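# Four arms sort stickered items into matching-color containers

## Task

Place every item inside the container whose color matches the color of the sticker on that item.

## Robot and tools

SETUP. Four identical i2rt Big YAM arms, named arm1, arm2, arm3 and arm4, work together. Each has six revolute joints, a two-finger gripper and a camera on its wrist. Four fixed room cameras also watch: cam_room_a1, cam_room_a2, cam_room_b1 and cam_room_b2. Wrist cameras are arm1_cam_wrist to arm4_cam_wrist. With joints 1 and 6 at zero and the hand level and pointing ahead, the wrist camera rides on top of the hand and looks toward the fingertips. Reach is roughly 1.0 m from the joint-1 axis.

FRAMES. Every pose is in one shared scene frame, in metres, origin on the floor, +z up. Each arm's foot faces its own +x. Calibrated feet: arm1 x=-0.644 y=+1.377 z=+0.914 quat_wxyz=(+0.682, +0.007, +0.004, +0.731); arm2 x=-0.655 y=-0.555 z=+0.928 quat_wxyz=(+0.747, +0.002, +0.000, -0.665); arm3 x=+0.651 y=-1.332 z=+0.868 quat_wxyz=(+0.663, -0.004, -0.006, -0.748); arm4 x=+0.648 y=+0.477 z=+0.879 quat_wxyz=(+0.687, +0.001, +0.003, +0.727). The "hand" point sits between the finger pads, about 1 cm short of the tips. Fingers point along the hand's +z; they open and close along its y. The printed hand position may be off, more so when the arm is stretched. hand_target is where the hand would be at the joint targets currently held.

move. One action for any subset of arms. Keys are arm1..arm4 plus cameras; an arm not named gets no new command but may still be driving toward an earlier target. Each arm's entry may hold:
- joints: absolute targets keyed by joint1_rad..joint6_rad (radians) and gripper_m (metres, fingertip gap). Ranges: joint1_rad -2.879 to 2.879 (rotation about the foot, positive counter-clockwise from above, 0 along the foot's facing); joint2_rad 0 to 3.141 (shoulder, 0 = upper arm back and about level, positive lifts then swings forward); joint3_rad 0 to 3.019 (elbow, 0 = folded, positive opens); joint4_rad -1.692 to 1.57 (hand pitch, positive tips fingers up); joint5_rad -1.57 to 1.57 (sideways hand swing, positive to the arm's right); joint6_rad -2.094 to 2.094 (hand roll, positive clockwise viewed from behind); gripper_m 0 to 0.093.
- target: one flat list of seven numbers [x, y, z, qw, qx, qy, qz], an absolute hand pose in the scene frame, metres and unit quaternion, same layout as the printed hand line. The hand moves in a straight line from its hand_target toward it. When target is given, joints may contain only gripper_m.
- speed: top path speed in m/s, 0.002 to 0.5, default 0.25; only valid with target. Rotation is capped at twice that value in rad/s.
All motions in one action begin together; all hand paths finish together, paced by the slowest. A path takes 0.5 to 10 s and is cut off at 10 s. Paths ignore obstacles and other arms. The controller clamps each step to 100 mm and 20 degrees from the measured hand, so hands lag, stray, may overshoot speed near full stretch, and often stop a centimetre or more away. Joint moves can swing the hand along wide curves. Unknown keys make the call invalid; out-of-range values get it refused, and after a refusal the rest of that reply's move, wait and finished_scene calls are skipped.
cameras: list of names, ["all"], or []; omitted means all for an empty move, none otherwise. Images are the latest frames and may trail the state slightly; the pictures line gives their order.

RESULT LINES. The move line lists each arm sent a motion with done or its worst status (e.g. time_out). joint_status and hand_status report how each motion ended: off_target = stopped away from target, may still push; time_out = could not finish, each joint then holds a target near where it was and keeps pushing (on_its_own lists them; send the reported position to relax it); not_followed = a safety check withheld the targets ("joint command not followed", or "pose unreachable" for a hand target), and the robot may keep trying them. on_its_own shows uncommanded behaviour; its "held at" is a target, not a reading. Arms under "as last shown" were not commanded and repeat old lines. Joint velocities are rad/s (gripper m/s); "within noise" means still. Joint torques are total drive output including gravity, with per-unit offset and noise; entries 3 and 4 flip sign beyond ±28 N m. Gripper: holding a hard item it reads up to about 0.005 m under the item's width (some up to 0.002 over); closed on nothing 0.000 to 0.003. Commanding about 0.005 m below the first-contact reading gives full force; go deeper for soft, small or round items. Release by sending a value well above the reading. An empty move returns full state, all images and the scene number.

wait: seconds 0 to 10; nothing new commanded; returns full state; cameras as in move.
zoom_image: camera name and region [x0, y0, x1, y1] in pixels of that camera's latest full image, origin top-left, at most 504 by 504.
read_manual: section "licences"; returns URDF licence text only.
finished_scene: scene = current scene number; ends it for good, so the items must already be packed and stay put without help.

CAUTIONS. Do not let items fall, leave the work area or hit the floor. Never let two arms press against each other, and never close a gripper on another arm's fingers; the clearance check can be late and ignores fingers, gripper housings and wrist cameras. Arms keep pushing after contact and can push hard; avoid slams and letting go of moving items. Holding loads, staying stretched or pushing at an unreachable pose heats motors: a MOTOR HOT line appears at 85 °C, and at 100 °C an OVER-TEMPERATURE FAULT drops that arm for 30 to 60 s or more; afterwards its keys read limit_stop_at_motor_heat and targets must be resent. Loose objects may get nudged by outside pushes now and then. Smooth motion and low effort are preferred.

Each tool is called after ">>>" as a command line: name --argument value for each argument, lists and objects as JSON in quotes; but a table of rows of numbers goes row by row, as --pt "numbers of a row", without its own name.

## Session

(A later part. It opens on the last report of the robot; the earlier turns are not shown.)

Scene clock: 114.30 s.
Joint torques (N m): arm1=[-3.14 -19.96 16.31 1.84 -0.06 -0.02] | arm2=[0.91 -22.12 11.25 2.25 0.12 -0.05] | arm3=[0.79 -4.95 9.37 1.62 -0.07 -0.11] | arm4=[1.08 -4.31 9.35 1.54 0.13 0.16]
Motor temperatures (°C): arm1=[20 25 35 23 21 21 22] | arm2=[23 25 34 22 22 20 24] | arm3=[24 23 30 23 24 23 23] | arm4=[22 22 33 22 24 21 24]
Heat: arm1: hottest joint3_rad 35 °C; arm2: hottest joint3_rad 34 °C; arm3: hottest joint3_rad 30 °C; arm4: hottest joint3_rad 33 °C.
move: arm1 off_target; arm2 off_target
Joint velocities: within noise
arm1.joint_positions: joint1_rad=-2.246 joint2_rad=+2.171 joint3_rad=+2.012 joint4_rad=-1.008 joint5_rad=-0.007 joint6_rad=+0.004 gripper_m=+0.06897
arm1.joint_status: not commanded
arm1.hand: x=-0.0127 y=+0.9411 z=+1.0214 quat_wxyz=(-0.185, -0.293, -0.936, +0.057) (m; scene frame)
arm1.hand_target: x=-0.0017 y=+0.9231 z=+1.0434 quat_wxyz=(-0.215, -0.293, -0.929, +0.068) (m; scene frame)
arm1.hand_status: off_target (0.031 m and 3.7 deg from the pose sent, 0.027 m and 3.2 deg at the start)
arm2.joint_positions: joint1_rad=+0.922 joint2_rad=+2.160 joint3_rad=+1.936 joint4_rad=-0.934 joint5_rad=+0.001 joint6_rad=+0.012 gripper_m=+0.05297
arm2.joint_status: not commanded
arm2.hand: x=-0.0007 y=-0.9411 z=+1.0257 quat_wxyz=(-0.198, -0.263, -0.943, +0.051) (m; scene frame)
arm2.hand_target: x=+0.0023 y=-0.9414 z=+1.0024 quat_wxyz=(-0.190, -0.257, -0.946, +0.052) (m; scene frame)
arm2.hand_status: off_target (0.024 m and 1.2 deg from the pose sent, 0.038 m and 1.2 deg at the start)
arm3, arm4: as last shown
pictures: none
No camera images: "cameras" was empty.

>>> move --arm1 '{"joints": {"gripper_m": 0.093}}' --arm2 '{"joints": {"gripper_m": 0.093}}' --cameras '[]'

>>> move --arm1 '{"target": [-0.035, 0.947, 1.09, 0.2146, 0.2930, 0.9293, -0.0677], "speed": 0.2}' --arm2 '{"target": [-0.027, -0.926, 1.09, 0.1965, 0.2567, 0.9447, -0.0534], "speed": 0.2}' --cameras '["arm1_cam_wrist", "arm2_cam_wrist"]'

Scene clock: 122.77 s.
Joint torques (N m): arm1=[-2.49 -19.43 16.25 1.66 -0.06 -0.01] | arm2=[1.14 -22.18 11.28 2.28 0.11 -0.05] | arm3=[0.79 -5.07 9.33 1.61 -0.06 -0.11] | arm4=[0.67 -4.72 9.36 1.39 0.13 0.17]
Motor temperatures (°C): arm1=[20 25 37 23 21 21 22] | arm2=[23 25 34 22 22 20 24] | arm3=[24 23 30 23 24 23 23] | arm4=[22 22 33 22 24 21 24]
Heat: arm1: hottest joint3_rad 37 °C; arm2: hottest joint3_rad 34 °C; arm3: hottest joint3_rad 30 °C; arm4: hottest joint3_rad 33 °C.
move: arm1 done; arm2 done
Joint velocities: within noise
arm1.joint_positions: joint1_rad=-2.246 joint2_rad=+2.171 joint3_rad=+2.012 joint4_rad=-1.007 joint5_rad=-0.007 joint6_rad=+0.004 gripper_m=+0.09297
arm1.joint_status: all done
arm1.hand: x=-0.0124 y=+0.9409 z=+1.0216 quat_wxyz=(-0.186, -0.293, -0.936, +0.058) (m; scene frame)
arm1.hand_target: x=-0.0017 y=+0.9231 z=+1.0434 quat_wxyz=(-0.215, -0.293, -0.929, +0.068) (m; scene frame)
arm1.hand_status: not commanded
arm2.joint_positions: joint1_rad=+0.922 joint2_rad=+2.160 joint3_rad=+1.936 joint4_rad=-0.934 joint5_rad=+0.001 joint6_rad=+0.012 gripper_m=+0.09293
arm2.joint_status: all done
arm2.hand: x=-0.0007 y=-0.9411 z=+1.0257 quat_wxyz=(-0.198, -0.263, -0.943, +0.051) (m; scene frame)
arm2.hand_target: x=+0.0023 y=-0.9414 z=+1.0024 quat_wxyz=(-0.190, -0.257, -0.946, +0.052) (m; scene frame)
arm2.hand_status: not commanded
arm3.joint_positions: joint1_rad=-1.982 joint2_rad=+0.880 joint3_rad=+0.836 joint4_rad=-0.827 joint5_rad=+0.002 joint6_rad=+0.005 gripper_m=+0.09402
arm3.joint_status: not commanded
arm3.hand: x=+0.3296 y=-1.1383 z=+1.1255 quat_wxyz=(+0.084, -0.906, +0.252, +0.329) (m; scene frame)
arm3.hand_target: x=+0.3310 y=-1.1360 z=+1.1229 quat_wxyz=(+0.085, -0.906, +0.253, +0.328) (m; scene frame)
arm3.hand_status: not commanded
arm4.joint_positions: joint1_rad=+0.920 joint2_rad=+0.878 joint3_rad=+0.830 joint4_rad=-0.832 joint5_rad=-0.001 joint6_rad=-0.011 gripper_m=+0.09401
arm4.joint_status: not commanded
arm4.hand: x=+0.3425 y=+0.6859 z=+1.1373 quat_wxyz=(-0.098, +0.901, -0.271, -0.325) (m; scene frame)
arm4.hand_target: x=+0.3404 y=+0.6875 z=+1.1386 quat_wxyz=(-0.098, +0.897, -0.276, -0.330) (m; scene frame)
arm4.hand_status: not commanded
pictures: none
No camera images: "cameras" was empty.

Scene clock: 124.03 s.
Joint torques (N m): arm1=[-2.73 -19.72 11.38 0.58 -0.06 -0.02] | arm2=[0.85 -22.71 10.69 1.1 0.08 -0.06] | arm3=[0.85 -4.89 9.35 1.59 -0.08 -0.1] | arm4=[0.79 -4.6 9.43 1.46 0.11 0.14]
Motor temperatures (°C): arm1=[20 25 37 23 21 21 22] | arm2=[23 25 34 22 22 20 24] | arm3=[24 23 30 23 24 23 23] | arm4=[22 22 33 22 24 21 24]
Heat: arm1: hottest joint3_rad 37 °C; arm2: hottest joint3_rad 34 °C; arm3: hottest joint3_rad 30 °C; arm4: hottest joint3_rad 33 °C.
move: arm1 off_target; arm2 off_target
Joint velocities: within noise
arm1.joint_positions: joint1_rad=-2.246 joint2_rad=+2.041 joint3_rad=+1.943 joint4_rad=-1.006 joint5_rad=-0.008 joint6_rad=+0.004 gripper_m=+0.09297
arm1.joint_status: not commanded
arm1.hand: x=-0.0286 y=+0.9528 z=+1.0837 quat_wxyz=(-0.214, -0.291, -0.930, +0.066) (m; scene frame)
arm1.hand_target: x=-0.0349 y=+0.9471 z=+1.0900 quat_wxyz=(-0.215, -0.293, -0.929, +0.068) (m; scene frame)
arm1.hand_status: off_target (0.011 m and 0.3 deg from the pose sent, 0.072 m and 3.6 deg at the start)
arm2.joint_positions: joint1_rad=+0.922 joint2_rad=+2.025 joint3_rad=+1.913 joint4_rad=-1.015 joint5_rad=+0.001 joint6_rad=+0.011 gripper_m=+0.09293
arm2.joint_status: not commanded
arm2.hand: x=-0.0228 y=-0.9284 z=+1.1040 quat_wxyz=(-0.213, -0.262, -0.940, +0.055) (m; scene frame)
arm2.hand_target: x=-0.0270 y=-0.9259 z=+1.0903 quat_wxyz=(-0.197, -0.257, -0.945, +0.053) (m; scene frame)
arm2.hand_status: off_target (0.015 m and 2.1 deg from the pose sent, 0.071 m and 0.8 deg at the start)
arm3, arm4: as last shown
pictures: arm1_cam_wrist, arm2_cam_wrist
Images, in order (width x height): arm1_cam_wrist 672x504, arm2_cam_wrist 672x504.

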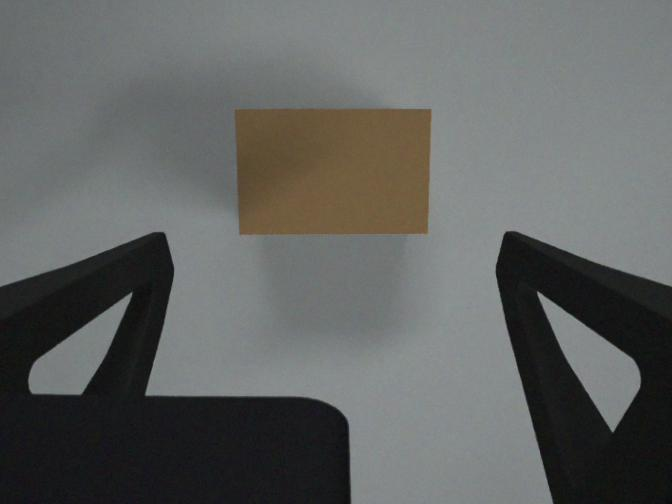

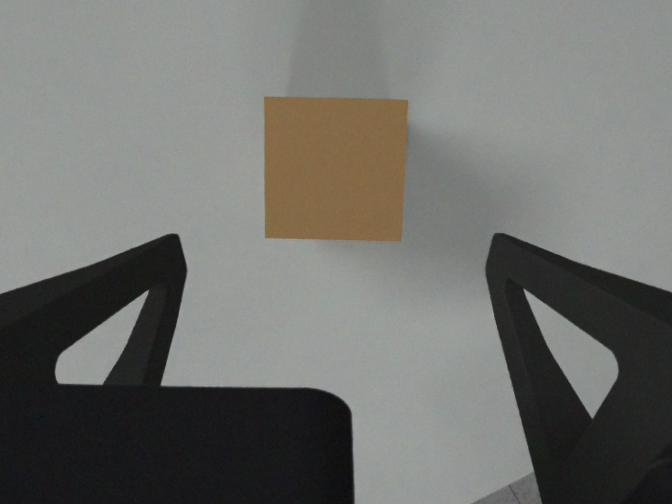

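>>> move --arm1 '{"target": [-0.38, 1.185, 1.09, 0.2146, 0.2930, 0.9293, -0.0677], "speed": 0.3}' --arm2 '{"target": [-0.375, -0.725, 1.09, 0.1965, 0.2567, 0.9447, -0.0534], "speed": 0.3}' --arm3 '{"target": [0.035, -0.977, 1.098, 0.0917, -0.9053, 0.2519, 0.3295], "speed": 0.3}' --arm4 '{"target": [0.038, 0.931, 1.092, 0.1020, -0.8969, 0.2803, 0.3264], "speed": 0.3}' --cameras '["arm3_cam_wrist", "arm4_cam_wrist"]'

Scene clock: 140.50 s.
Joint torques (N m): arm1=[-3.08 -0.56 11.69 0.83 -0.08 -0.04] | arm2=[-0.03 -5.48 10.33 1.13 -0.12 -0.09] | arm3=[2.49 -19.78 14.13 0.91 0.13 0.02] | arm4=[0.26 -22.24 13.05 0.68 -0.02 -0.08]
Motor temperatures (°C): arm1=[20 26 36 23 21 21 22] | arm2=[23 26 33 22 22 20 23] | arm3=[24 23 30 23 24 23 23] | arm4=[22 22 34 22 24 21 24]
Heat: arm1: hottest joint3_rad 36 °C; arm2: hottest joint3_rad 33 °C; arm3: hottest joint3_rad 30 °C; arm4: hottest joint3_rad 34 °C.
move: arm1 done; arm2 done; arm3 off_target; arm4 off_target
Joint velocities: within noise
arm1.joint_positions: joint1_rad=-2.271 joint2_rad=+0.885 joint3_rad=+0.707 joint4_rad=-0.915 joint5_rad=-0.019 joint6_rad=-0.018 gripper_m=+0.09297
arm1.joint_status: not commanded
arm1.hand: x=-0.3782 y=+1.1879 z=+1.0900 quat_wxyz=(-0.219, -0.291, -0.929, +0.068) (m; scene frame)
arm1.hand_target: x=-0.3800 y=+1.1851 z=+1.0900 quat_wxyz=(-0.215, -0.293, -0.929, +0.068) (m; scene frame)
arm1.hand_status: done (0.003 m and 0.6 deg from the pose sent, 0.421 m and 0.3 deg at the start)
arm2.joint_positions: joint1_rad=+0.922 joint2_rad=+0.950 joint3_rad=+0.724 joint4_rad=-0.907 joint5_rad=+0.001 joint6_rad=+0.003 gripper_m=+0.09293
arm2.joint_status: not commanded
arm2.hand: x=-0.3686 y=-0.7255 z=+1.0977 quat_wxyz=(-0.210, -0.259, -0.941, +0.056) (m; scene frame)
arm2.hand_target: x=-0.3750 y=-0.7249 z=+1.0900 quat_wxyz=(-0.196, -0.257, -0.945, +0.053) (m; scene frame)
arm2.hand_status: done (0.010 m and 1.6 deg from the pose sent, 0.407 m and 2.1 deg at the start)
arm3.joint_positions: joint1_rad=-1.975 joint2_rad=+1.784 joint3_rad=+1.574 joint4_rad=-0.693 joint5_rad=+0.026 joint6_rad=+0.010 gripper_m=+0.09402
arm3.joint_status: not commanded
arm3.hand: x=+0.0529 y=-0.9763 z=+1.0753 quat_wxyz=(+0.089, -0.911, +0.256, +0.311) (m; scene frame)
arm3.hand_target: x=+0.0362 y=-0.9778 z=+1.0983 quat_wxyz=(+0.092, -0.905, +0.252, +0.330) (m; scene frame)
arm3.hand_status: off_target (0.029 m and 2.3 deg from the pose sent, 0.337 m and 0.9 deg at the start)
arm4.joint_positions: joint1_rad=+0.880 joint2_rad=+1.929 joint3_rad=+1.739 joint4_rad=-0.710 joint5_rad=-0.015 joint6_rad=-0.017 gripper_m=+0.09401
arm4.joint_status: not commanded
arm4.hand: x=+0.0465 y=+0.9186 z=+1.0768 quat_wxyz=(-0.096, +0.900, -0.285, -0.316) (m; scene frame)
arm4.hand_target: x=+0.0389 y=+0.9304 z=+1.0920 quat_wxyz=(-0.102, +0.897, -0.280, -0.327) (m; scene frame)
arm4.hand_status: off_target (0.021 m and 1.5 deg from the pose sent, 0.394 m and 1.2 deg at the start)
pictures: arm3_cam_wrist, arm4_cam_wrist
Images, in order (width x height): arm3_cam_wrist 672x504, arm4_cam_wrist 672x504.

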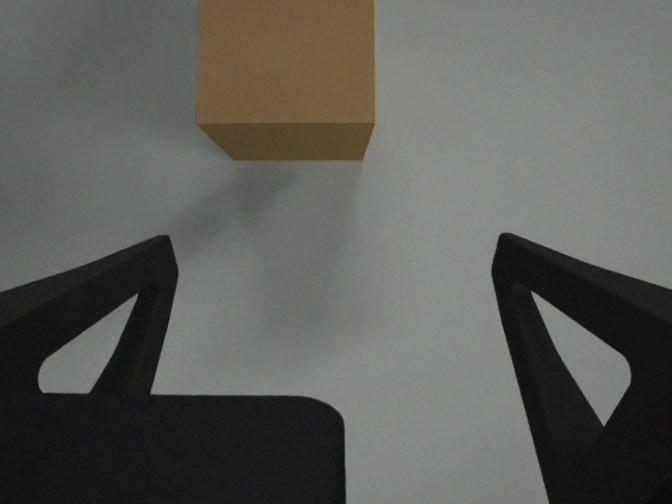

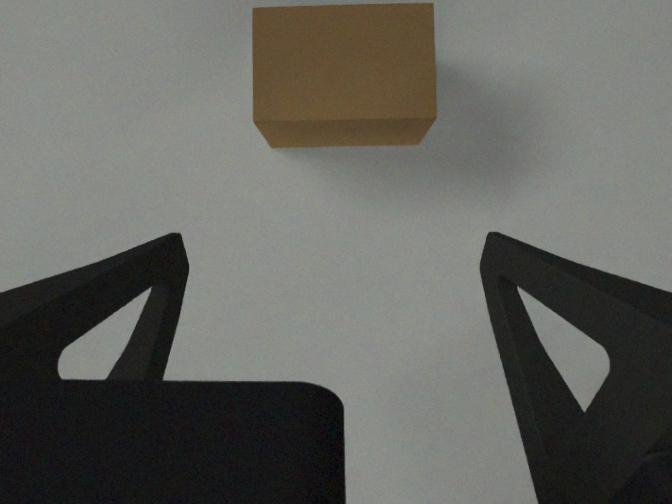

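>>> move --arm3 '{"target": [-0.028, -0.956, 1.026, 0.0917, -0.9053, 0.2519, 0.3295], "speed": 0.2}' --arm4 '{"target": [-0.020, 0.974, 0.993, 0.1045, -0.8941, 0.2794, 0.3343], "speed": 0.2}' --cameras '["arm3_cam_wrist", "arm4_cam_wrist"]'

Scene clock: 156.40 s.
Joint torques (N m): arm1=[-2.78 -1.32 11.79 0.92 -0.08 -0.06] | arm2=[0.03 -5.54 10.37 1.07 -0.14 -0.07] | arm3=[2.32 -20.95 13.24 1.61 0.11 -0.02] | arm4=[-0.09 -21.95 11.77 1.35 0 -0.04]
Motor temperatures (°C): arm1=[20 26 34 23 21 21 22] | arm2=[23 26 33 22 22 20 23] | arm3=[24 24 30 23 24 23 23] | arm4=[22 24 37 22 24 21 24]
Heat: arm1: hottest joint3_rad 34 °C; arm2: hottest joint3_rad 33 °C; arm3: hottest joint3_rad 30 °C; arm4: hottest joint3_rad 37 °C.
move: arm3 off_target; arm4 off_target
Joint velocities: within noise
arm1, arm2: as last shown
arm1.hand_target: x=-0.3800 y=+1.1850 z=+1.0900 quat_wxyz=(-0.215, -0.293, -0.929, +0.068) (m; scene frame)
arm3.joint_positions: joint1_rad=-1.955 joint2_rad=+1.980 joint3_rad=+1.717 joint4_rad=-0.627 joint5_rad=+0.039 joint6_rad=+0.027 gripper_m=+0.09396
arm3.joint_status: not commanded
arm3.hand: x=-0.0096 y=-0.9565 z=+1.0222 quat_wxyz=(+0.091, -0.908, +0.256, +0.318) (m; scene frame)
arm3.hand_target: x=-0.0272 y=-0.9568 z=+1.0261 quat_wxyz=(+0.092, -0.905, +0.252, +0.330) (m; scene frame)
arm3.hand_status: off_target (0.019 m and 1.5 deg from the pose sent, 0.097 m and 2.3 deg at the start)
arm4.joint_positions: joint1_rad=+0.882 joint2_rad=+2.151 joint3_rad=+1.906 joint4_rad=-0.607 joint5_rad=-0.018 joint6_rad=-0.025 gripper_m=+0.09397
arm4.joint_status: not commanded
arm4.hand: x=-0.0137 y=+0.9595 z=+1.0129 quat_wxyz=(-0.104, +0.894, -0.277, -0.337) (m; scene frame)
arm4.hand_target: x=-0.0185 y=+0.9730 z=+0.9930 quat_wxyz=(-0.104, +0.894, -0.279, -0.334) (m; scene frame)
arm4.hand_status: off_target (0.025 m and 0.4 deg from the pose sent, 0.120 m and 2.5 deg at the start)
pictures: arm3_cam_wrist, arm4_cam_wrist
Images, in order (width x height): arm3_cam_wrist 672x504, arm4_cam_wrist 672x504.

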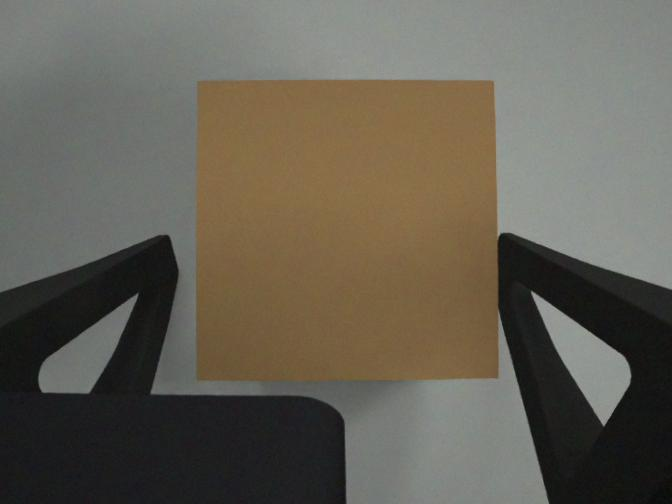

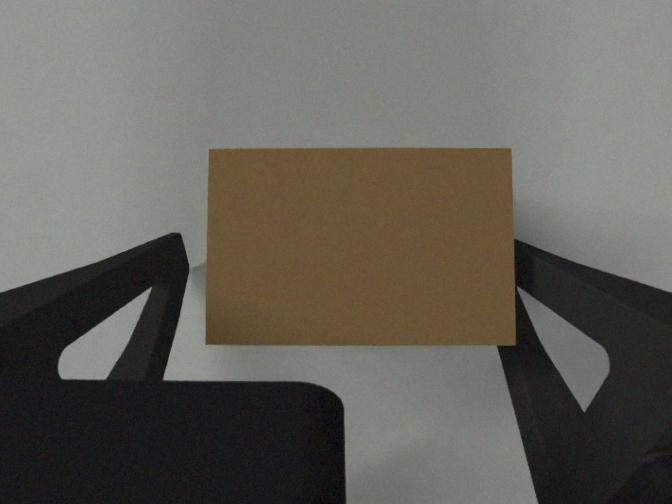

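>>> move --arm3 '{"joints": {"gripper_m": 0.035}}' --arm4 '{"joints": {"gripper_m": 0.045}}' --cameras '["arm3_cam_wrist", "arm4_cam_wrist"]'

Scene clock: 162.63 s.
Joint torques (N m): arm1=[-2.61 -1.2 11.7 0.79 -0.06 -0.07] | arm2=[-0.03 -5.66 10.39 1.06 -0.13 -0.08] | arm3=[2.14 -20.84 13.2 1.65 0.12 -0.02] | arm4=[0.91 -22.07 11.78 1.33 0.01 0.02]
Motor temperatures (°C): arm1=[20 25 34 23 21 21 22] | arm2=[23 25 33 22 22 20 23] | arm3=[24 24 31 23 24 23 23] | arm4=[22 24 37 22 24 21 24]
Heat: arm1: hottest joint3_rad 34 °C; arm2: hottest joint3_rad 33 °C; arm3: hottest joint3_rad 31 °C; arm4: hottest joint3_rad 37 °C.
move: arm3 off_target; arm4 off_target
Joint velocities: within noise
arm1, arm2: as last shown
arm3.joint_positions: joint1_rad=-1.954 joint2_rad=+1.980 joint3_rad=+1.717 joint4_rad=-0.627 joint5_rad=+0.038 joint6_rad=+0.028 gripper_m=+0.05314
arm3.joint_status: gripper_m off_target (ended at +0.05316, target +0.03500)
arm3.hand: x=-0.0099 y=-0.9570 z=+1.0222 quat_wxyz=(+0.090, -0.908, +0.256, +0.318) (m; scene frame)
arm3.hand_target: x=-0.0270 y=-0.9565 z=+1.0262 quat_wxyz=(+0.092, -0.905, +0.252, +0.330) (m; scene frame)
arm3.hand_status: not commanded
arm4.joint_positions: joint1_rad=+0.876 joint2_rad=+2.151 joint3_rad=+1.906 joint4_rad=-0.607 joint5_rad=-0.018 joint6_rad=-0.027 gripper_m=+0.06943
arm4.joint_status: gripper_m off_target (ended at +0.06946, target +0.04500)
arm4.hand: x=-0.0106 y=+0.9637 z=+1.0129 quat_wxyz=(-0.105, +0.893, -0.280, -0.337) (m; scene frame)
arm4.hand_target: x=-0.0185 y=+0.9729 z=+0.9930 quat_wxyz=(-0.104, +0.894, -0.279, -0.334) (m; scene frame)
arm4.hand_status: not commanded
pictures: arm3_cam_wrist, arm4_cam_wrist
Images, in order (width x height): arm3_cam_wrist 672x504, arm4_cam_wrist 672x504.

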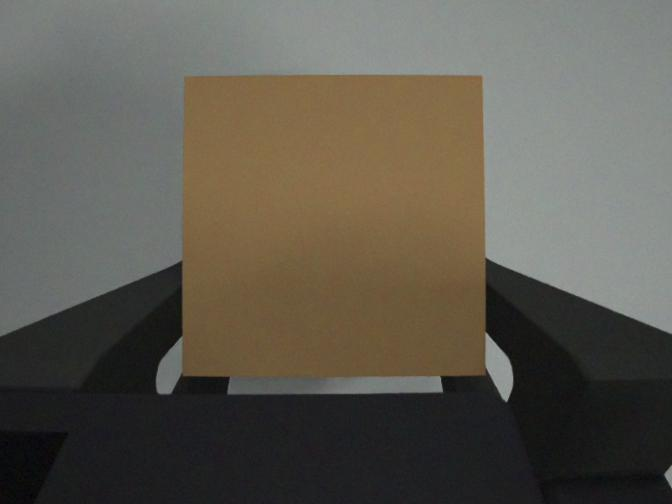

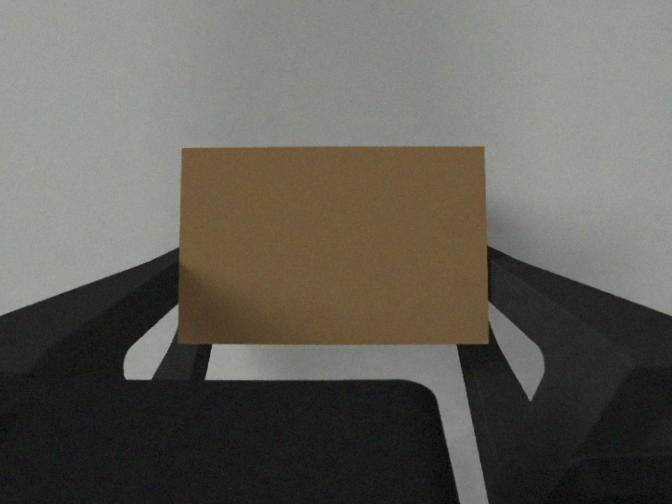

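>>> move --arm3 '{"target": [0.012, -0.967, 1.09, 0.0917, -0.9053, 0.2519, 0.3295], "speed": 0.25}' --arm4 '{"target": [0.008, 0.950, 1.085, 0.1045, -0.8941, 0.2794, 0.3343], "speed": 0.25}' --cameras '[]'

>>> move --arm3 '{"target": [0.335, -1.15, 1.1, 0.0917, -0.9053, 0.2519, 0.3295], "speed": 0.3}' --arm4 '{"target": [0.34, 0.715, 1.1, 0.1045, -0.8941, 0.2794, 0.3343], "speed": 0.3}' --cameras '["arm3_cam_wrist", "arm4_cam_wrist"]'

>>> move --arm3 '{"joints": {"joint1_rad": 1.007, "joint2_rad": 0.9, "joint3_rad": 0.87, "joint4_rad": -0.82, "joint5_rad": 0, "joint6_rad": 0}}' --arm4 '{"joints": {"joint1_rad": -1.142, "joint2_rad": 0.95, "joint3_rad": 0.85, "joint4_rad": -0.75, "joint5_rad": 0, "joint6_rad": 0}}' --cameras '["arm3_cam_wrist", "arm4_cam_wrist"]'

Scene clock: 173.63 s.
Joint torques (N m): arm1=[-2.67 -0.91 11.81 0.75 -0.09 -0.07] | arm2=[0.03 -5.71 10.35 1.11 -0.12 -0.08] | arm3=[1.2 -21.95 9.73 1.11 -0.06 -0.12] | arm4=[1.38 -25.47 10.62 0.65 0.11 0.01]
Motor temperatures (°C): arm1=[20 25 34 23 21 21 22] | arm2=[23 25 32 22 22 20 23] | arm3=[24 25 33 23 24 23 24] | arm4=[22 25 36 22 24 21 25]
Heat: arm1: hottest joint3_rad 34 °C; arm2: hottest joint3_rad 32 °C; arm3: hottest joint3_rad 33 °C; arm4: hottest joint3_rad 36 °C.
move: arm3 done; arm4 off_target
Joint velocities: within noise
arm1, arm2: as last shown
arm3.joint_positions: joint1_rad=-1.954 joint2_rad=+1.864 joint3_rad=+1.714 joint4_rad=-0.709 joint5_rad=+0.034 joint6_rad=+0.028 gripper_m=+0.05314
arm3.joint_status: not commanded
arm3.hand: x=+0.0107 y=-0.9683 z=+1.0920 quat_wxyz=(+0.092, -0.904, +0.254, +0.332) (m; scene frame)
arm3.hand_target: x=+0.0121 y=-0.9669 z=+1.0899 quat_wxyz=(+0.092, -0.905, +0.252, +0.329) (m; scene frame)
arm3.hand_status: done (0.003 m and 0.5 deg from the pose sent, 0.072 m and 1.5 deg at the start)
arm4.joint_positions: joint1_rad=+0.876 joint2_rad=+2.050 joint3_rad=+1.906 joint4_rad=-0.727 joint5_rad=-0.018 joint6_rad=-0.027 gripper_m=+0.06943
arm4.joint_status: not commanded
arm4.hand: x=+0.0103 y=+0.9486 z=+1.0726 quat_wxyz=(-0.102, +0.896, -0.281, -0.328) (m; scene frame)
arm4.hand_target: x=+0.0081 y=+0.9498 z=+1.0849 quat_wxyz=(-0.104, +0.894, -0.279, -0.334) (m; scene frame)
arm4.hand_status: off_target (0.013 m and 0.8 deg from the pose sent, 0.076 m and 0.4 deg at the start)
pictures: none
No camera images: "cameras" was empty.

Scene clock: 175.67 s.
Joint torques (N m): arm1=[-2.84 -0.79 11.81 0.88 -0.02 -0.07] | arm2=[-0.15 -5.54 10.37 1.11 -0.12 -0.08] | arm3=[1.96 -3.84 9.76 1.13 0.15 -0.03] | arm4=[0.56 -4.6 9.65 0.79 -0.07 -0.1]
Motor temperatures (°C): arm1=[20 25 34 23 21 21 22] | arm2=[23 25 32 22 22 20 23] | arm3=[24 25 33 23 24 23 24] | arm4=[22 25 36 22 24 21 25]
Heat: arm1: hottest joint3_rad 34 °C; arm2: hottest joint3_rad 32 °C; arm3: hottest joint3_rad 33 °C; arm4: hottest joint3_rad 36 °C.
move: arm3 done; arm4 done
Joint velocities: within noise
arm1, arm2: as last shown
arm3.joint_positions: joint1_rad=-1.954 joint2_rad=+0.844 joint3_rad=+0.753 joint4_rad=-0.763 joint5_rad=+0.038 joint6_rad=+0.028 gripper_m=+0.05314
arm3.joint_status: not commanded
arm3.hand: x=+0.3363 y=-1.1471 z=+1.1035 quat_wxyz=(+0.094, -0.902, +0.255, +0.335) (m; scene frame)
arm3.hand_target: x=+0.3351 y=-1.1499 z=+1.1000 quat_wxyz=(+0.092, -0.905, +0.252, +0.330) (m; scene frame)
arm3.hand_status: done (0.005 m and 0.8 deg from the pose sent, 0.372 m and 0.5 deg at the start)
arm4.joint_positions: joint1_rad=+0.852 joint2_rad=+0.930 joint3_rad=+0.748 joint4_rad=-0.663 joint5_rad=-0.034 joint6_rad=-0.038 gripper_m=+0.06943
arm4.joint_status: not commanded
arm4.hand: x=+0.3391 y=+0.7129 z=+1.1015 quat_wxyz=(-0.105, +0.891, -0.282, -0.340) (m; scene frame)
arm4.hand_target: x=+0.3400 y=+0.7150 z=+1.1000 quat_wxyz=(-0.105, +0.894, -0.279, -0.334) (m; scene frame)
arm4.hand_status: done (0.003 m and 0.9 deg from the pose sent, 0.405 m and 0.8 deg at the start)
pictures: arm3_cam_wrist, arm4_cam_wrist
Images, in order (width x height): arm3_cam_wrist 672x504, arm4_cam_wrist 672x504.

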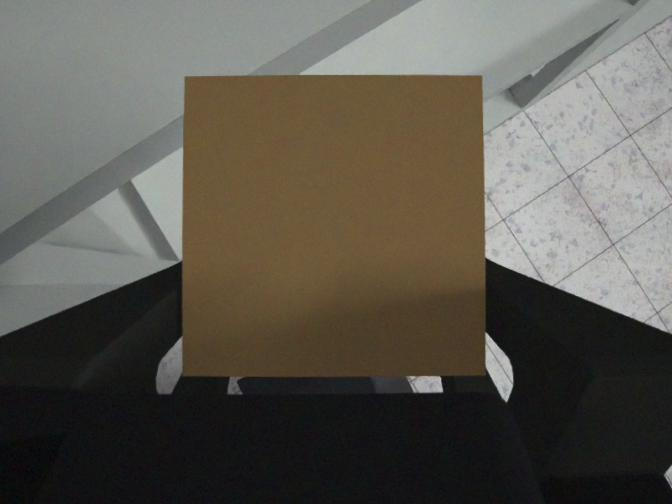

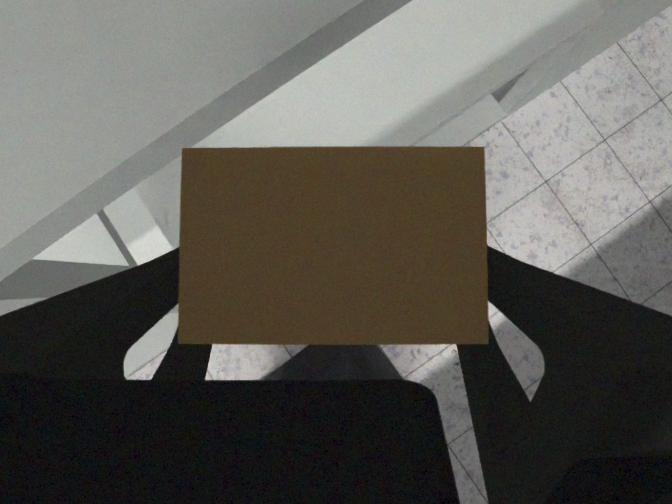

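Scene clock: 178.00 s.
Joint torques (N m): arm1=[-2.73 -1.03 11.69 0.85 -0.05 -0.05] | arm2=[-0.09 -5.66 10.37 1.09 -0.13 -0.08] | arm3=[1.79 -5.89 14.08 1.16 0.13 -0.1] | arm4=[0.62 -5.66 12.79 0.61 0.03 0.16]
Motor temperatures (°C): arm1=[20 25 34 23 21 21 22] | arm2=[23 25 32 22 22 20 23] | arm3=[24 25 33 23 24 23 24] | arm4=[22 25 37 22 24 21 25]
Heat: arm1: hottest joint3_rad 34 °C; arm2: hottest joint3_rad 32 °C; arm3: hottest joint3_rad 33 °C; arm4: hottest joint3_rad 37 °C.
move: arm3 done; arm4 done
Joint velocities: within noise
arm1, arm2: as last shown
arm3.joint_positions: joint1_rad=+0.999 joint2_rad=+0.907 joint3_rad=+0.819 joint4_rad=-0.817 joint5_rad=-0.003 joint6_rad=+0.005 gripper_m=+0.05316
arm3.joint_status: all done
arm3.hand: x=+0.9389 y=-1.5673 z=+1.1151 quat_wxyz=(-0.311, -0.321, -0.887, +0.115) (m; scene frame)
arm3.hand_target: x=+0.9477 y=-1.5708 z=+1.1444 quat_wxyz=(-0.335, -0.312, -0.881, +0.124) (m; scene frame)
arm3.hand_status: not commanded
arm4.joint_positions: joint1_rad=-1.143 joint2_rad=+0.943 joint3_rad=+0.801 joint4_rad=-0.739 joint5_rad=+0.001 joint6_rad=-0.011 gripper_m=+0.06946
arm4.joint_status: all done
arm4.hand: x=+0.9935 y=+0.6588 z=+1.1102 quat_wxyz=(-0.327, +0.231, -0.913, -0.078) (m; scene frame)
arm4.hand_target: x=+1.0024 y=+0.6640 z=+1.1319 quat_wxyz=(-0.340, +0.225, -0.909, -0.084) (m; scene frame)
arm4.hand_status: not commanded
pictures: arm3_cam_wrist, arm4_cam_wrist
Images, in order (width x height): arm3_cam_wrist 672x504, arm4_cam_wrist 672x504.

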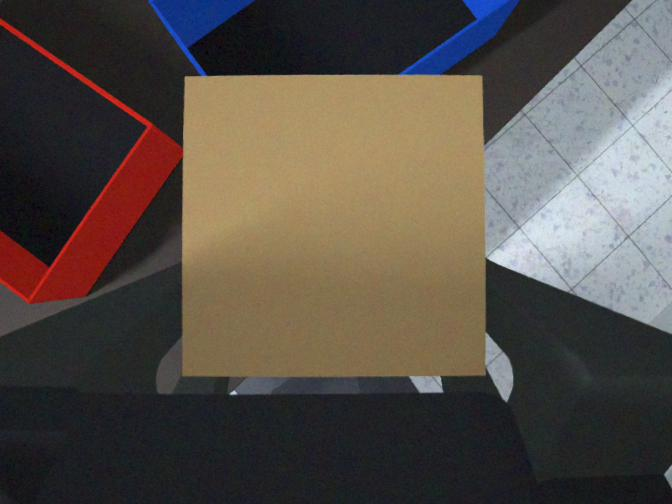

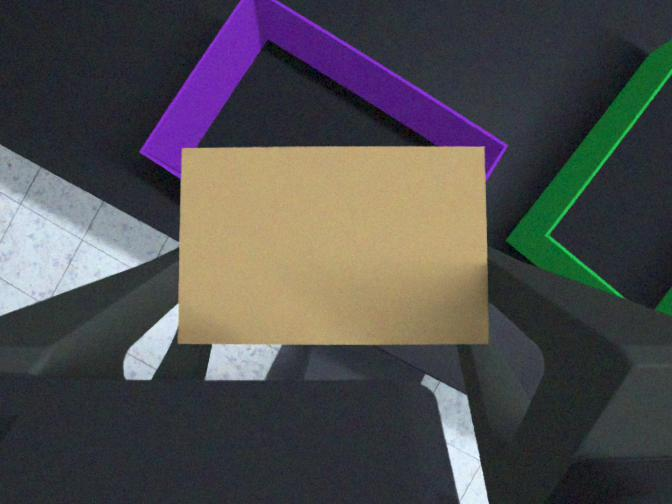

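>>> move --arm3 '{"target": [1.146, -1.735, 0.775, 0.3336, 0.3152, 0.8804, -0.1194], "speed": 0.3}' --arm4 '{"target": [1.124, 0.735, 0.765, 0.3555, -0.2267, 0.9024, 0.0893], "speed": 0.3}' --cameras '["arm3_cam_wrist", "arm4_cam_wrist"]'

Scene clock: 218.43 s.
Joint torques (N m): arm1=[-2.73 -0.73 11.81 0.87 -0.01 -0.06] | arm2=[-0.03 -5.66 10.37 1.11 -0.12 -0.07] | arm3=[1.67 -20.07 7.62 1.69 0.03 0.02] | arm4=[1.32 -15.97 4.81 1.83 0.14 0.15]
Motor temperatures (°C): arm1=[20 24 34 23 21 21 21] | arm2=[23 25 32 22 22 20 23] | arm3=[24 24 36 23 24 23 24] | arm4=[22 23 38 22 24 21 26]
Heat: arm1: hottest joint3_rad 34 °C; arm2: hottest joint3_rad 32 °C; arm3: hottest joint3_rad 36 °C; arm4: hottest joint3_rad 38 °C.
move: arm3 off_target; arm4 off_target
Joint velocities: within noise
arm1, arm2: as last shown
arm3.joint_positions: joint1_rad=+1.001 joint2_rad=+2.136 joint3_rad=+1.070 joint4_rad=+0.167 joint5_rad=-0.005 joint6_rad=+0.003 gripper_m=+0.05315
arm3.joint_status: not commanded
arm3.hand: x=+1.1294 y=-1.7277 z=+0.7609 quat_wxyz=(-0.314, -0.318, -0.887, +0.115) (m; scene frame)
arm3.hand_target: x=+1.1455 y=-1.7345 z=+0.7753 quat_wxyz=(-0.334, -0.315, -0.880, +0.119) (m; scene frame)
arm3.hand_status: off_target (0.023 m and 2.4 deg from the pose sent, 0.432 m and 2.8 deg at the start)
arm4.joint_positions: joint1_rad=-1.137 joint2_rad=+2.055 joint3_rad=+0.766 joint4_rad=+0.434 joint5_rad=+0.001 joint6_rad=-0.009 gripper_m=+0.06946
arm4.joint_status: not commanded
arm4.hand: x=+1.1116 y=+0.7240 z=+0.7577 quat_wxyz=(-0.338, +0.231, -0.909, -0.082) (m; scene frame)
arm4.hand_target: x=+1.1235 y=+0.7347 z=+0.7653 quat_wxyz=(-0.355, +0.227, -0.902, -0.089) (m; scene frame)
arm4.hand_status: off_target (0.018 m and 2.4 deg from the pose sent, 0.377 m and 3.8 deg at the start)
pictures: arm3_cam_wrist, arm4_cam_wrist
Images, in order (width x height): arm3_cam_wrist 672x504, arm4_cam_wrist 672x504.

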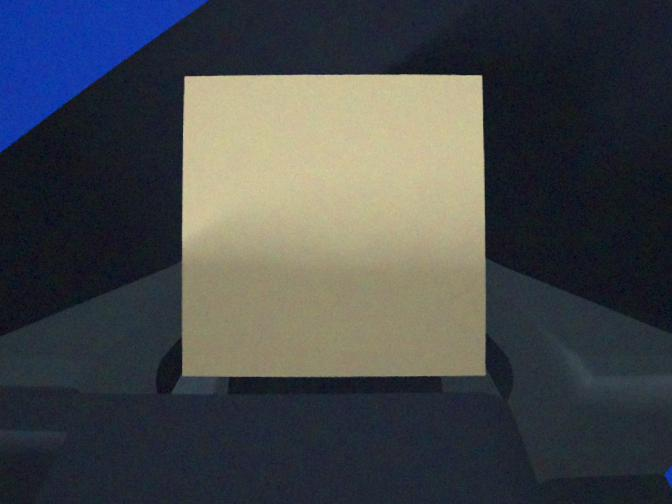

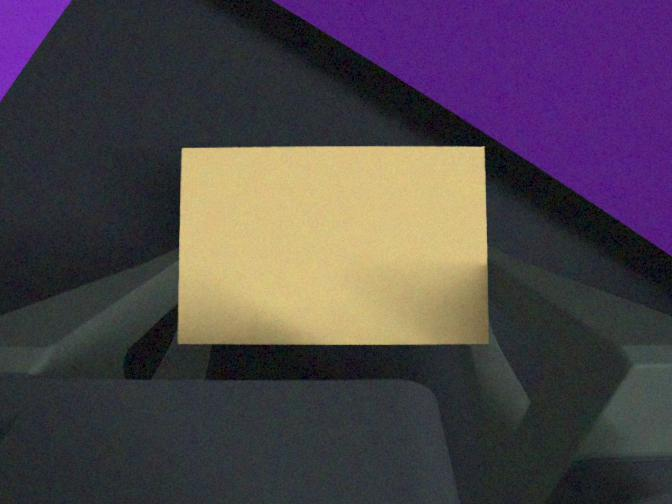

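>>> move --arm3 '{"target": [1.146, -1.735, 0.761, 0.3336, 0.3152, 0.8804, -0.1194], "speed": 0.1}' --arm4 '{"target": [1.122, 0.733, 0.741, 0.3555, -0.2267, 0.9024, 0.0893], "speed": 0.1}' --cameras '[]'

Scene clock: 226.03 s.
Joint torques (N m): arm1=[-2.73 -0.85 11.64 0.75 -0.03 -0.09] | arm2=[0.09 -5.48 10.39 1.14 -0.12 -0.08] | arm3=[1.61 -18.43 7.77 2.13 0.06 0.02] | arm4=[1.08 -15.74 4.48 1.73 0.11 0.15]
Motor temperatures (°C): arm1=[20 24 34 23 21 21 21] | arm2=[23 25 32 22 22 20 23] | arm3=[24 25 35 23 24 23 24] | arm4=[22 23 37 22 24 21 26]
Heat: arm1: hottest joint3_rad 34 °C; arm2: hottest joint3_rad 32 °C; arm3: hottest joint3_rad 35 °C; arm4: hottest joint3_rad 37 °C.
move: arm3 off_target; arm4 off_target
Joint velocities: within noise
arm1, arm2: as last shown
arm2.hand: x=-0.3686 y=-0.7255 z=+1.0977 quat_wxyz=(-0.210, -0.258, -0.941, +0.056) (m; scene frame)
arm3.joint_positions: joint1_rad=+1.001 joint2_rad=+2.149 joint3_rad=+1.070 joint4_rad=+0.186 joint5_rad=-0.005 joint6_rad=+0.003 gripper_m=+0.05315
arm3.joint_status: not commanded
arm3.hand: x=+1.1296 y=-1.7280 z=+0.7556 quat_wxyz=(-0.316, -0.318, -0.886, +0.116) (m; scene frame)
arm3.hand_target: x=+1.1455 y=-1.7345 z=+0.7615 quat_wxyz=(-0.334, -0.315, -0.880, +0.119) (m; scene frame)
arm3.hand_status: off_target (0.019 m and 2.1 deg from the pose sent, 0.018 m and 2.4 deg at the start)
arm4.joint_positions: joint1_rad=-1.137 joint2_rad=+2.114 joint3_rad=+0.773 joint4_rad=+0.497 joint5_rad=+0.001 joint6_rad=-0.008 gripper_m=+0.06946
arm4.joint_status: not commanded
arm4.hand: x=+1.1115 y=+0.7239 z=+0.7396 quat_wxyz=(-0.343, +0.231, -0.907, -0.083) (m; scene frame)
arm4.hand_target: x=+1.1215 y=+0.7327 z=+0.7412 quat_wxyz=(-0.355, +0.227, -0.903, -0.089) (m; scene frame)
arm4.hand_status: off_target (0.014 m and 1.8 deg from the pose sent, 0.022 m and 2.3 deg at the start)
pictures: none
No camera images: "cameras" was empty.

>>> move --arm3 '{"target": [1.146, -1.735, 0.747, 0.3336, 0.3152, 0.8804, -0.1194], "speed": 0.08}' --arm4 '{"target": [1.122, 0.733, 0.731, 0.3555, -0.2267, 0.9024, 0.0893], "speed": 0.08}' --cameras '[]'

Scene clock: 230.50 s.
Joint torques (N m): arm1=[-3.02 -1.44 11.77 0.92 -0.09 -0.02] | arm2=[-0.03 -5.66 10.36 1.09 -0.13 -0.07] | arm3=[1.79 -17.79 7.9 1.96 0.07 0.02] | arm4=[0.91 -14.33 4.3 1.69 0.1 0.14]
Motor temperatures (°C): arm1=[20 24 34 23 21 21 21] | arm2=[23 25 32 22 22 20 23] | arm3=[24 25 34 23 24 23 24] | arm4=[22 23 36 22 24 21 26]
Heat: arm1: hottest joint3_rad 34 °C; arm2: hottest joint3_rad 32 °C; arm3: hottest joint3_rad 34 °C; arm4: hottest joint3_rad 36 °C.
move: arm3 off_target; arm4 off_target
Joint velocities: within noise
arm1.joint_positions: joint1_rad=-2.271 joint2_rad=+0.885 joint3_rad=+0.707 joint4_rad=-0.915 joint5_rad=-0.019 joint6_rad=-0.018 gripper_m=+0.09297
arm1.joint_status: not commanded
arm1.hand: x=-0.3782 y=+1.1879 z=+1.0900 quat_wxyz=(-0.219, -0.291, -0.929, +0.068) (m; scene frame)
arm1.hand_target: x=-0.3800 y=+1.1850 z=+1.0900 quat_wxyz=(-0.215, -0.293, -0.929, +0.068) (m; scene frame)
arm1.hand_status: not commanded
arm2.joint_positions: joint1_rad=+0.922 joint2_rad=+0.950 joint3_rad=+0.724 joint4_rad=-0.907 joint5_rad=+0.001 joint6_rad=+0.003 gripper_m=+0.09293
arm2.joint_status: not commanded
arm2.hand: x=-0.3686 y=-0.7255 z=+1.0977 quat_wxyz=(-0.210, -0.258, -0.941, +0.056) (m; scene frame)
arm2.hand_target: x=-0.3750 y=-0.7249 z=+1.0900 quat_wxyz=(-0.196, -0.257, -0.945, +0.053) (m; scene frame)
arm2.hand_status: not commanded
arm3.joint_positions: joint1_rad=+1.001 joint2_rad=+2.174 joint3_rad=+1.074 joint4_rad=+0.216 joint5_rad=-0.005 joint6_rad=+0.004 gripper_m=+0.05315
arm3.joint_status: not commanded
arm3.hand: x=+1.1305 y=-1.7288 z=+0.7465 quat_wxyz=(-0.320, -0.318, -0.885, +0.117) (m; scene frame)
arm3.hand_target: x=+1.1456 y=-1.7345 z=+0.7475 quat_wxyz=(-0.334, -0.315, -0.880, +0.119) (m; scene frame)
arm3.hand_status: off_target (0.017 m and 1.6 deg from the pose sent, 0.020 m and 2.1 deg at the start)
arm4.joint_positions: joint1_rad=-1.137 joint2_rad=+2.130 joint3_rad=+0.782 joint4_rad=+0.524 joint5_rad=+0.001 joint6_rad=-0.007 gripper_m=+0.06946
arm4.joint_status: not commanded
arm4.hand: x=+1.1167 y=+0.7267 z=+0.7384 quat_wxyz=(-0.352, +0.229, -0.904, -0.086) (m; scene frame)
arm4.hand_target: x=+1.1217 y=+0.7328 z=+0.7312 quat_wxyz=(-0.355, +0.227, -0.902, -0.089) (m; scene frame)
arm4.hand_status: off_target (0.011 m and 0.7 deg from the pose sent, 0.016 m and 1.8 deg at the start)
pictures: none
No camera images: "cameras" was empty.

>>> move --arm3 '{"joints": {"gripper_m": 0.093}}' --arm4 '{"joints": {"gripper_m": 0.093}}' --cameras '["arm3_cam_wrist", "arm4_cam_wrist"]'

>>> move --arm3 '{"target": [1.07, -1.675, 0.93, 0.3336, 0.3152, 0.8804, -0.1194], "speed": 0.25}' --arm4 '{"target": [1.05, 0.695, 0.93, 0.3555, -0.2267, 0.9024, 0.0893], "speed": 0.25}' --cameras '["arm3_cam_wrist", "arm4_cam_wrist"]'

Scene clock: 237.53 s.
Joint torques (N m): arm1=[-3.02 -0.73 11.86 0.7 -0.05 0.02] | arm2=[-0.09 -5.66 10.32 1.13 -0.12 -0.08] | arm3=[1.73 -18.02 7.8 1.91 0.08 0.01] | arm4=[1.44 -14.33 4.3 1.65 0.11 0.14]
Motor temperatures (°C): arm1=[20 24 34 23 21 21 21] | arm2=[23 25 32 22 22 20 23] | arm3=[24 25 33 23 24 23 24] | arm4=[22 23 35 22 24 21 26]
Heat: arm1: hottest joint3_rad 34 °C; arm2: hottest joint3_rad 32 °C; arm3: hottest joint3_rad 33 °C; arm4: hottest joint3_rad 35 °C.
move: arm3 done; arm4 done
Joint velocities: within noise
arm1, arm2: as last shown
arm3.joint_positions: joint1_rad=+1.001 joint2_rad=+2.175 joint3_rad=+1.075 joint4_rad=+0.217 joint5_rad=-0.005 joint6_rad=+0.005 gripper_m=+0.09297
arm3.joint_status: all done
arm3.hand: x=+1.1312 y=-1.7293 z=+0.7465 quat_wxyz=(-0.321, -0.318, -0.884, +0.117) (m; scene frame)
arm3.hand_target: x=+1.1453 y=-1.7345 z=+0.7473 quat_wxyz=(-0.333, -0.315, -0.880, +0.119) (m; scene frame)
arm3.hand_status: not commanded
arm4.joint_positions: joint1_rad=-1.137 joint2_rad=+2.133 joint3_rad=+0.784 joint4_rad=+0.524 joint5_rad=+0.001 joint6_rad=-0.007 gripper_m=+0.09291
arm4.joint_status: all done
arm4.hand: x=+1.1171 y=+0.7269 z=+0.7376 quat_wxyz=(-0.352, +0.229, -0.904, -0.086) (m; scene frame)
arm4.hand_target: x=+1.1216 y=+0.7327 z=+0.7311 quat_wxyz=(-0.355, +0.227, -0.902, -0.089) (m; scene frame)
arm4.hand_status: not commanded
pictures: arm3_cam_wrist, arm4_cam_wrist
Images, in order (width x height): arm3_cam_wrist 672x504, arm4_cam_wrist 672x504.

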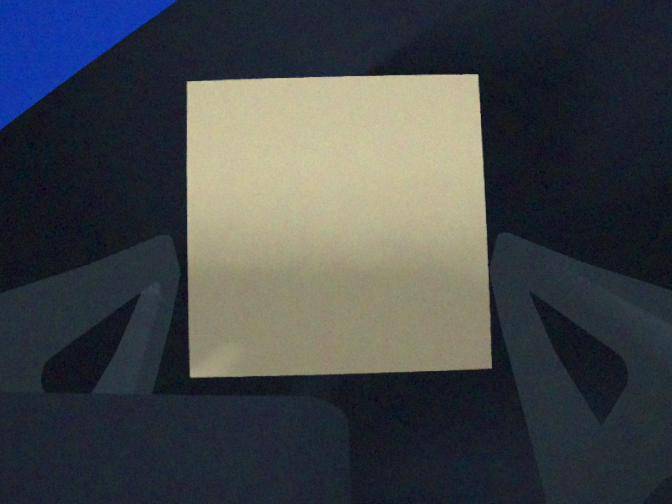

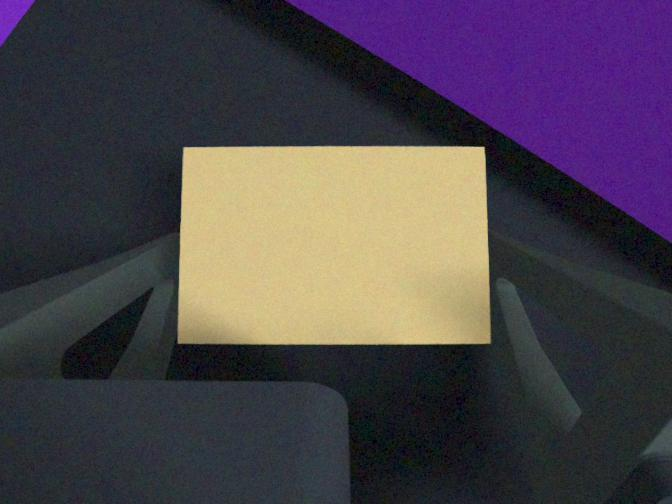

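Scene clock: 239.10 s.
Joint torques (N m): arm1=[-2.67 -1.14 11.62 0.88 -0.05 -0.08] | arm2=[-0.09 -5.6 10.36 1.11 -0.13 -0.09] | arm3=[1.2 -13.57 7.09 1.06 -0.03 -0.05] | arm4=[1.26 -9.7 6.68 0.72 0.19 0.18]
Motor temperatures (°C): arm1=[20 24 34 23 21 21 21] | arm2=[23 25 32 22 22 20 23] | arm3=[24 25 33 23 24 23 24] | arm4=[22 24 35 22 24 21 26]
Heat: arm1: hottest joint3_rad 34 °C; arm2: hottest joint3_rad 32 °C; arm3: hottest joint3_rad 33 °C; arm4: hottest joint3_rad 35 °C.
move: arm3 done; arm4 done
Joint velocities: within noise
arm1, arm2: as last shown
arm3.joint_positions: joint1_rad=+1.002 joint2_rad=+1.602 joint3_rad=+0.855 joint4_rad=-0.088 joint5_rad=-0.007 joint6_rad=+0.005 gripper_m=+0.09297
arm3.joint_status: not commanded
arm3.hand: x=+1.0732 y=-1.6782 z=+0.9379 quat_wxyz=(-0.343, -0.314, -0.877, +0.123) (m; scene frame)
arm3.hand_target: x=+1.0701 y=-1.6749 z=+0.9302 quat_wxyz=(-0.334, -0.315, -0.880, +0.119) (m; scene frame)
arm3.hand_status: done (0.009 m and 1.2 deg from the pose sent, 0.201 m and 1.5 deg at the start)
arm4.joint_positions: joint1_rad=-1.137 joint2_rad=+1.408 joint3_rad=+0.585 joint4_rad=+0.031 joint5_rad=+0.001 joint6_rad=-0.007 gripper_m=+0.09291
arm4.joint_status: not commanded
arm4.hand: x=+1.0541 y=+0.6935 z=+0.9364 quat_wxyz=(-0.366, +0.228, -0.898, -0.089) (m; scene frame)
arm4.hand_target: x=+1.0501 y=+0.6949 z=+0.9302 quat_wxyz=(-0.356, +0.227, -0.902, -0.089) (m; scene frame)
arm4.hand_status: done (0.008 m and 1.3 deg from the pose sent, 0.206 m and 0.7 deg at the start)
pictures: arm3_cam_wrist, arm4_cam_wrist
Images, in order (width x height): arm3_cam_wrist 672x504, arm4_cam_wrist 672x504.

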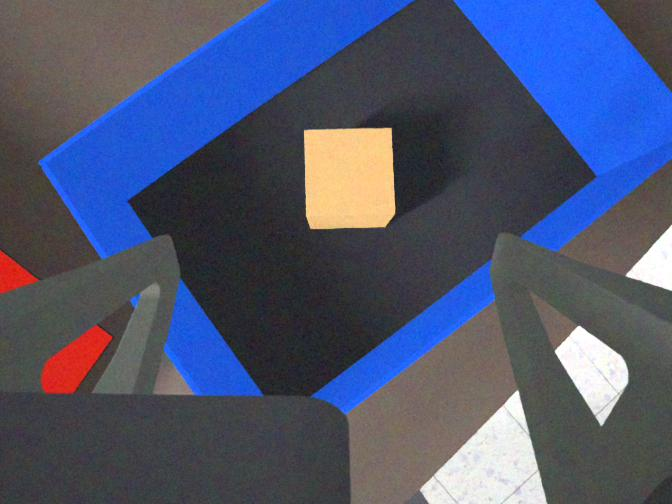

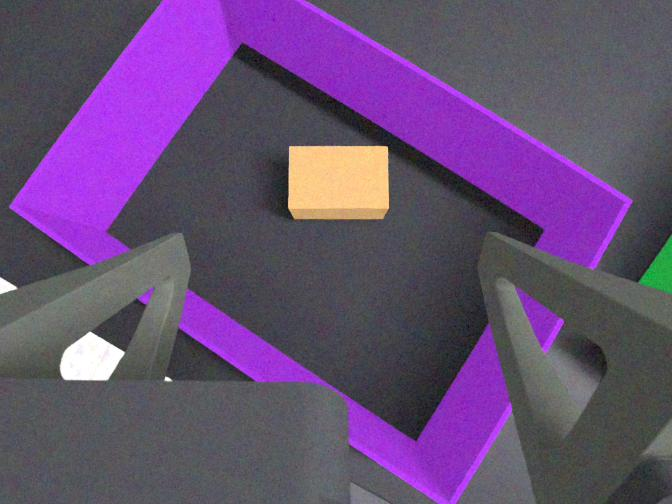

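Both items are in their matching containers.

>>> finished_scene --scene 3

The scene is finished: the task was done.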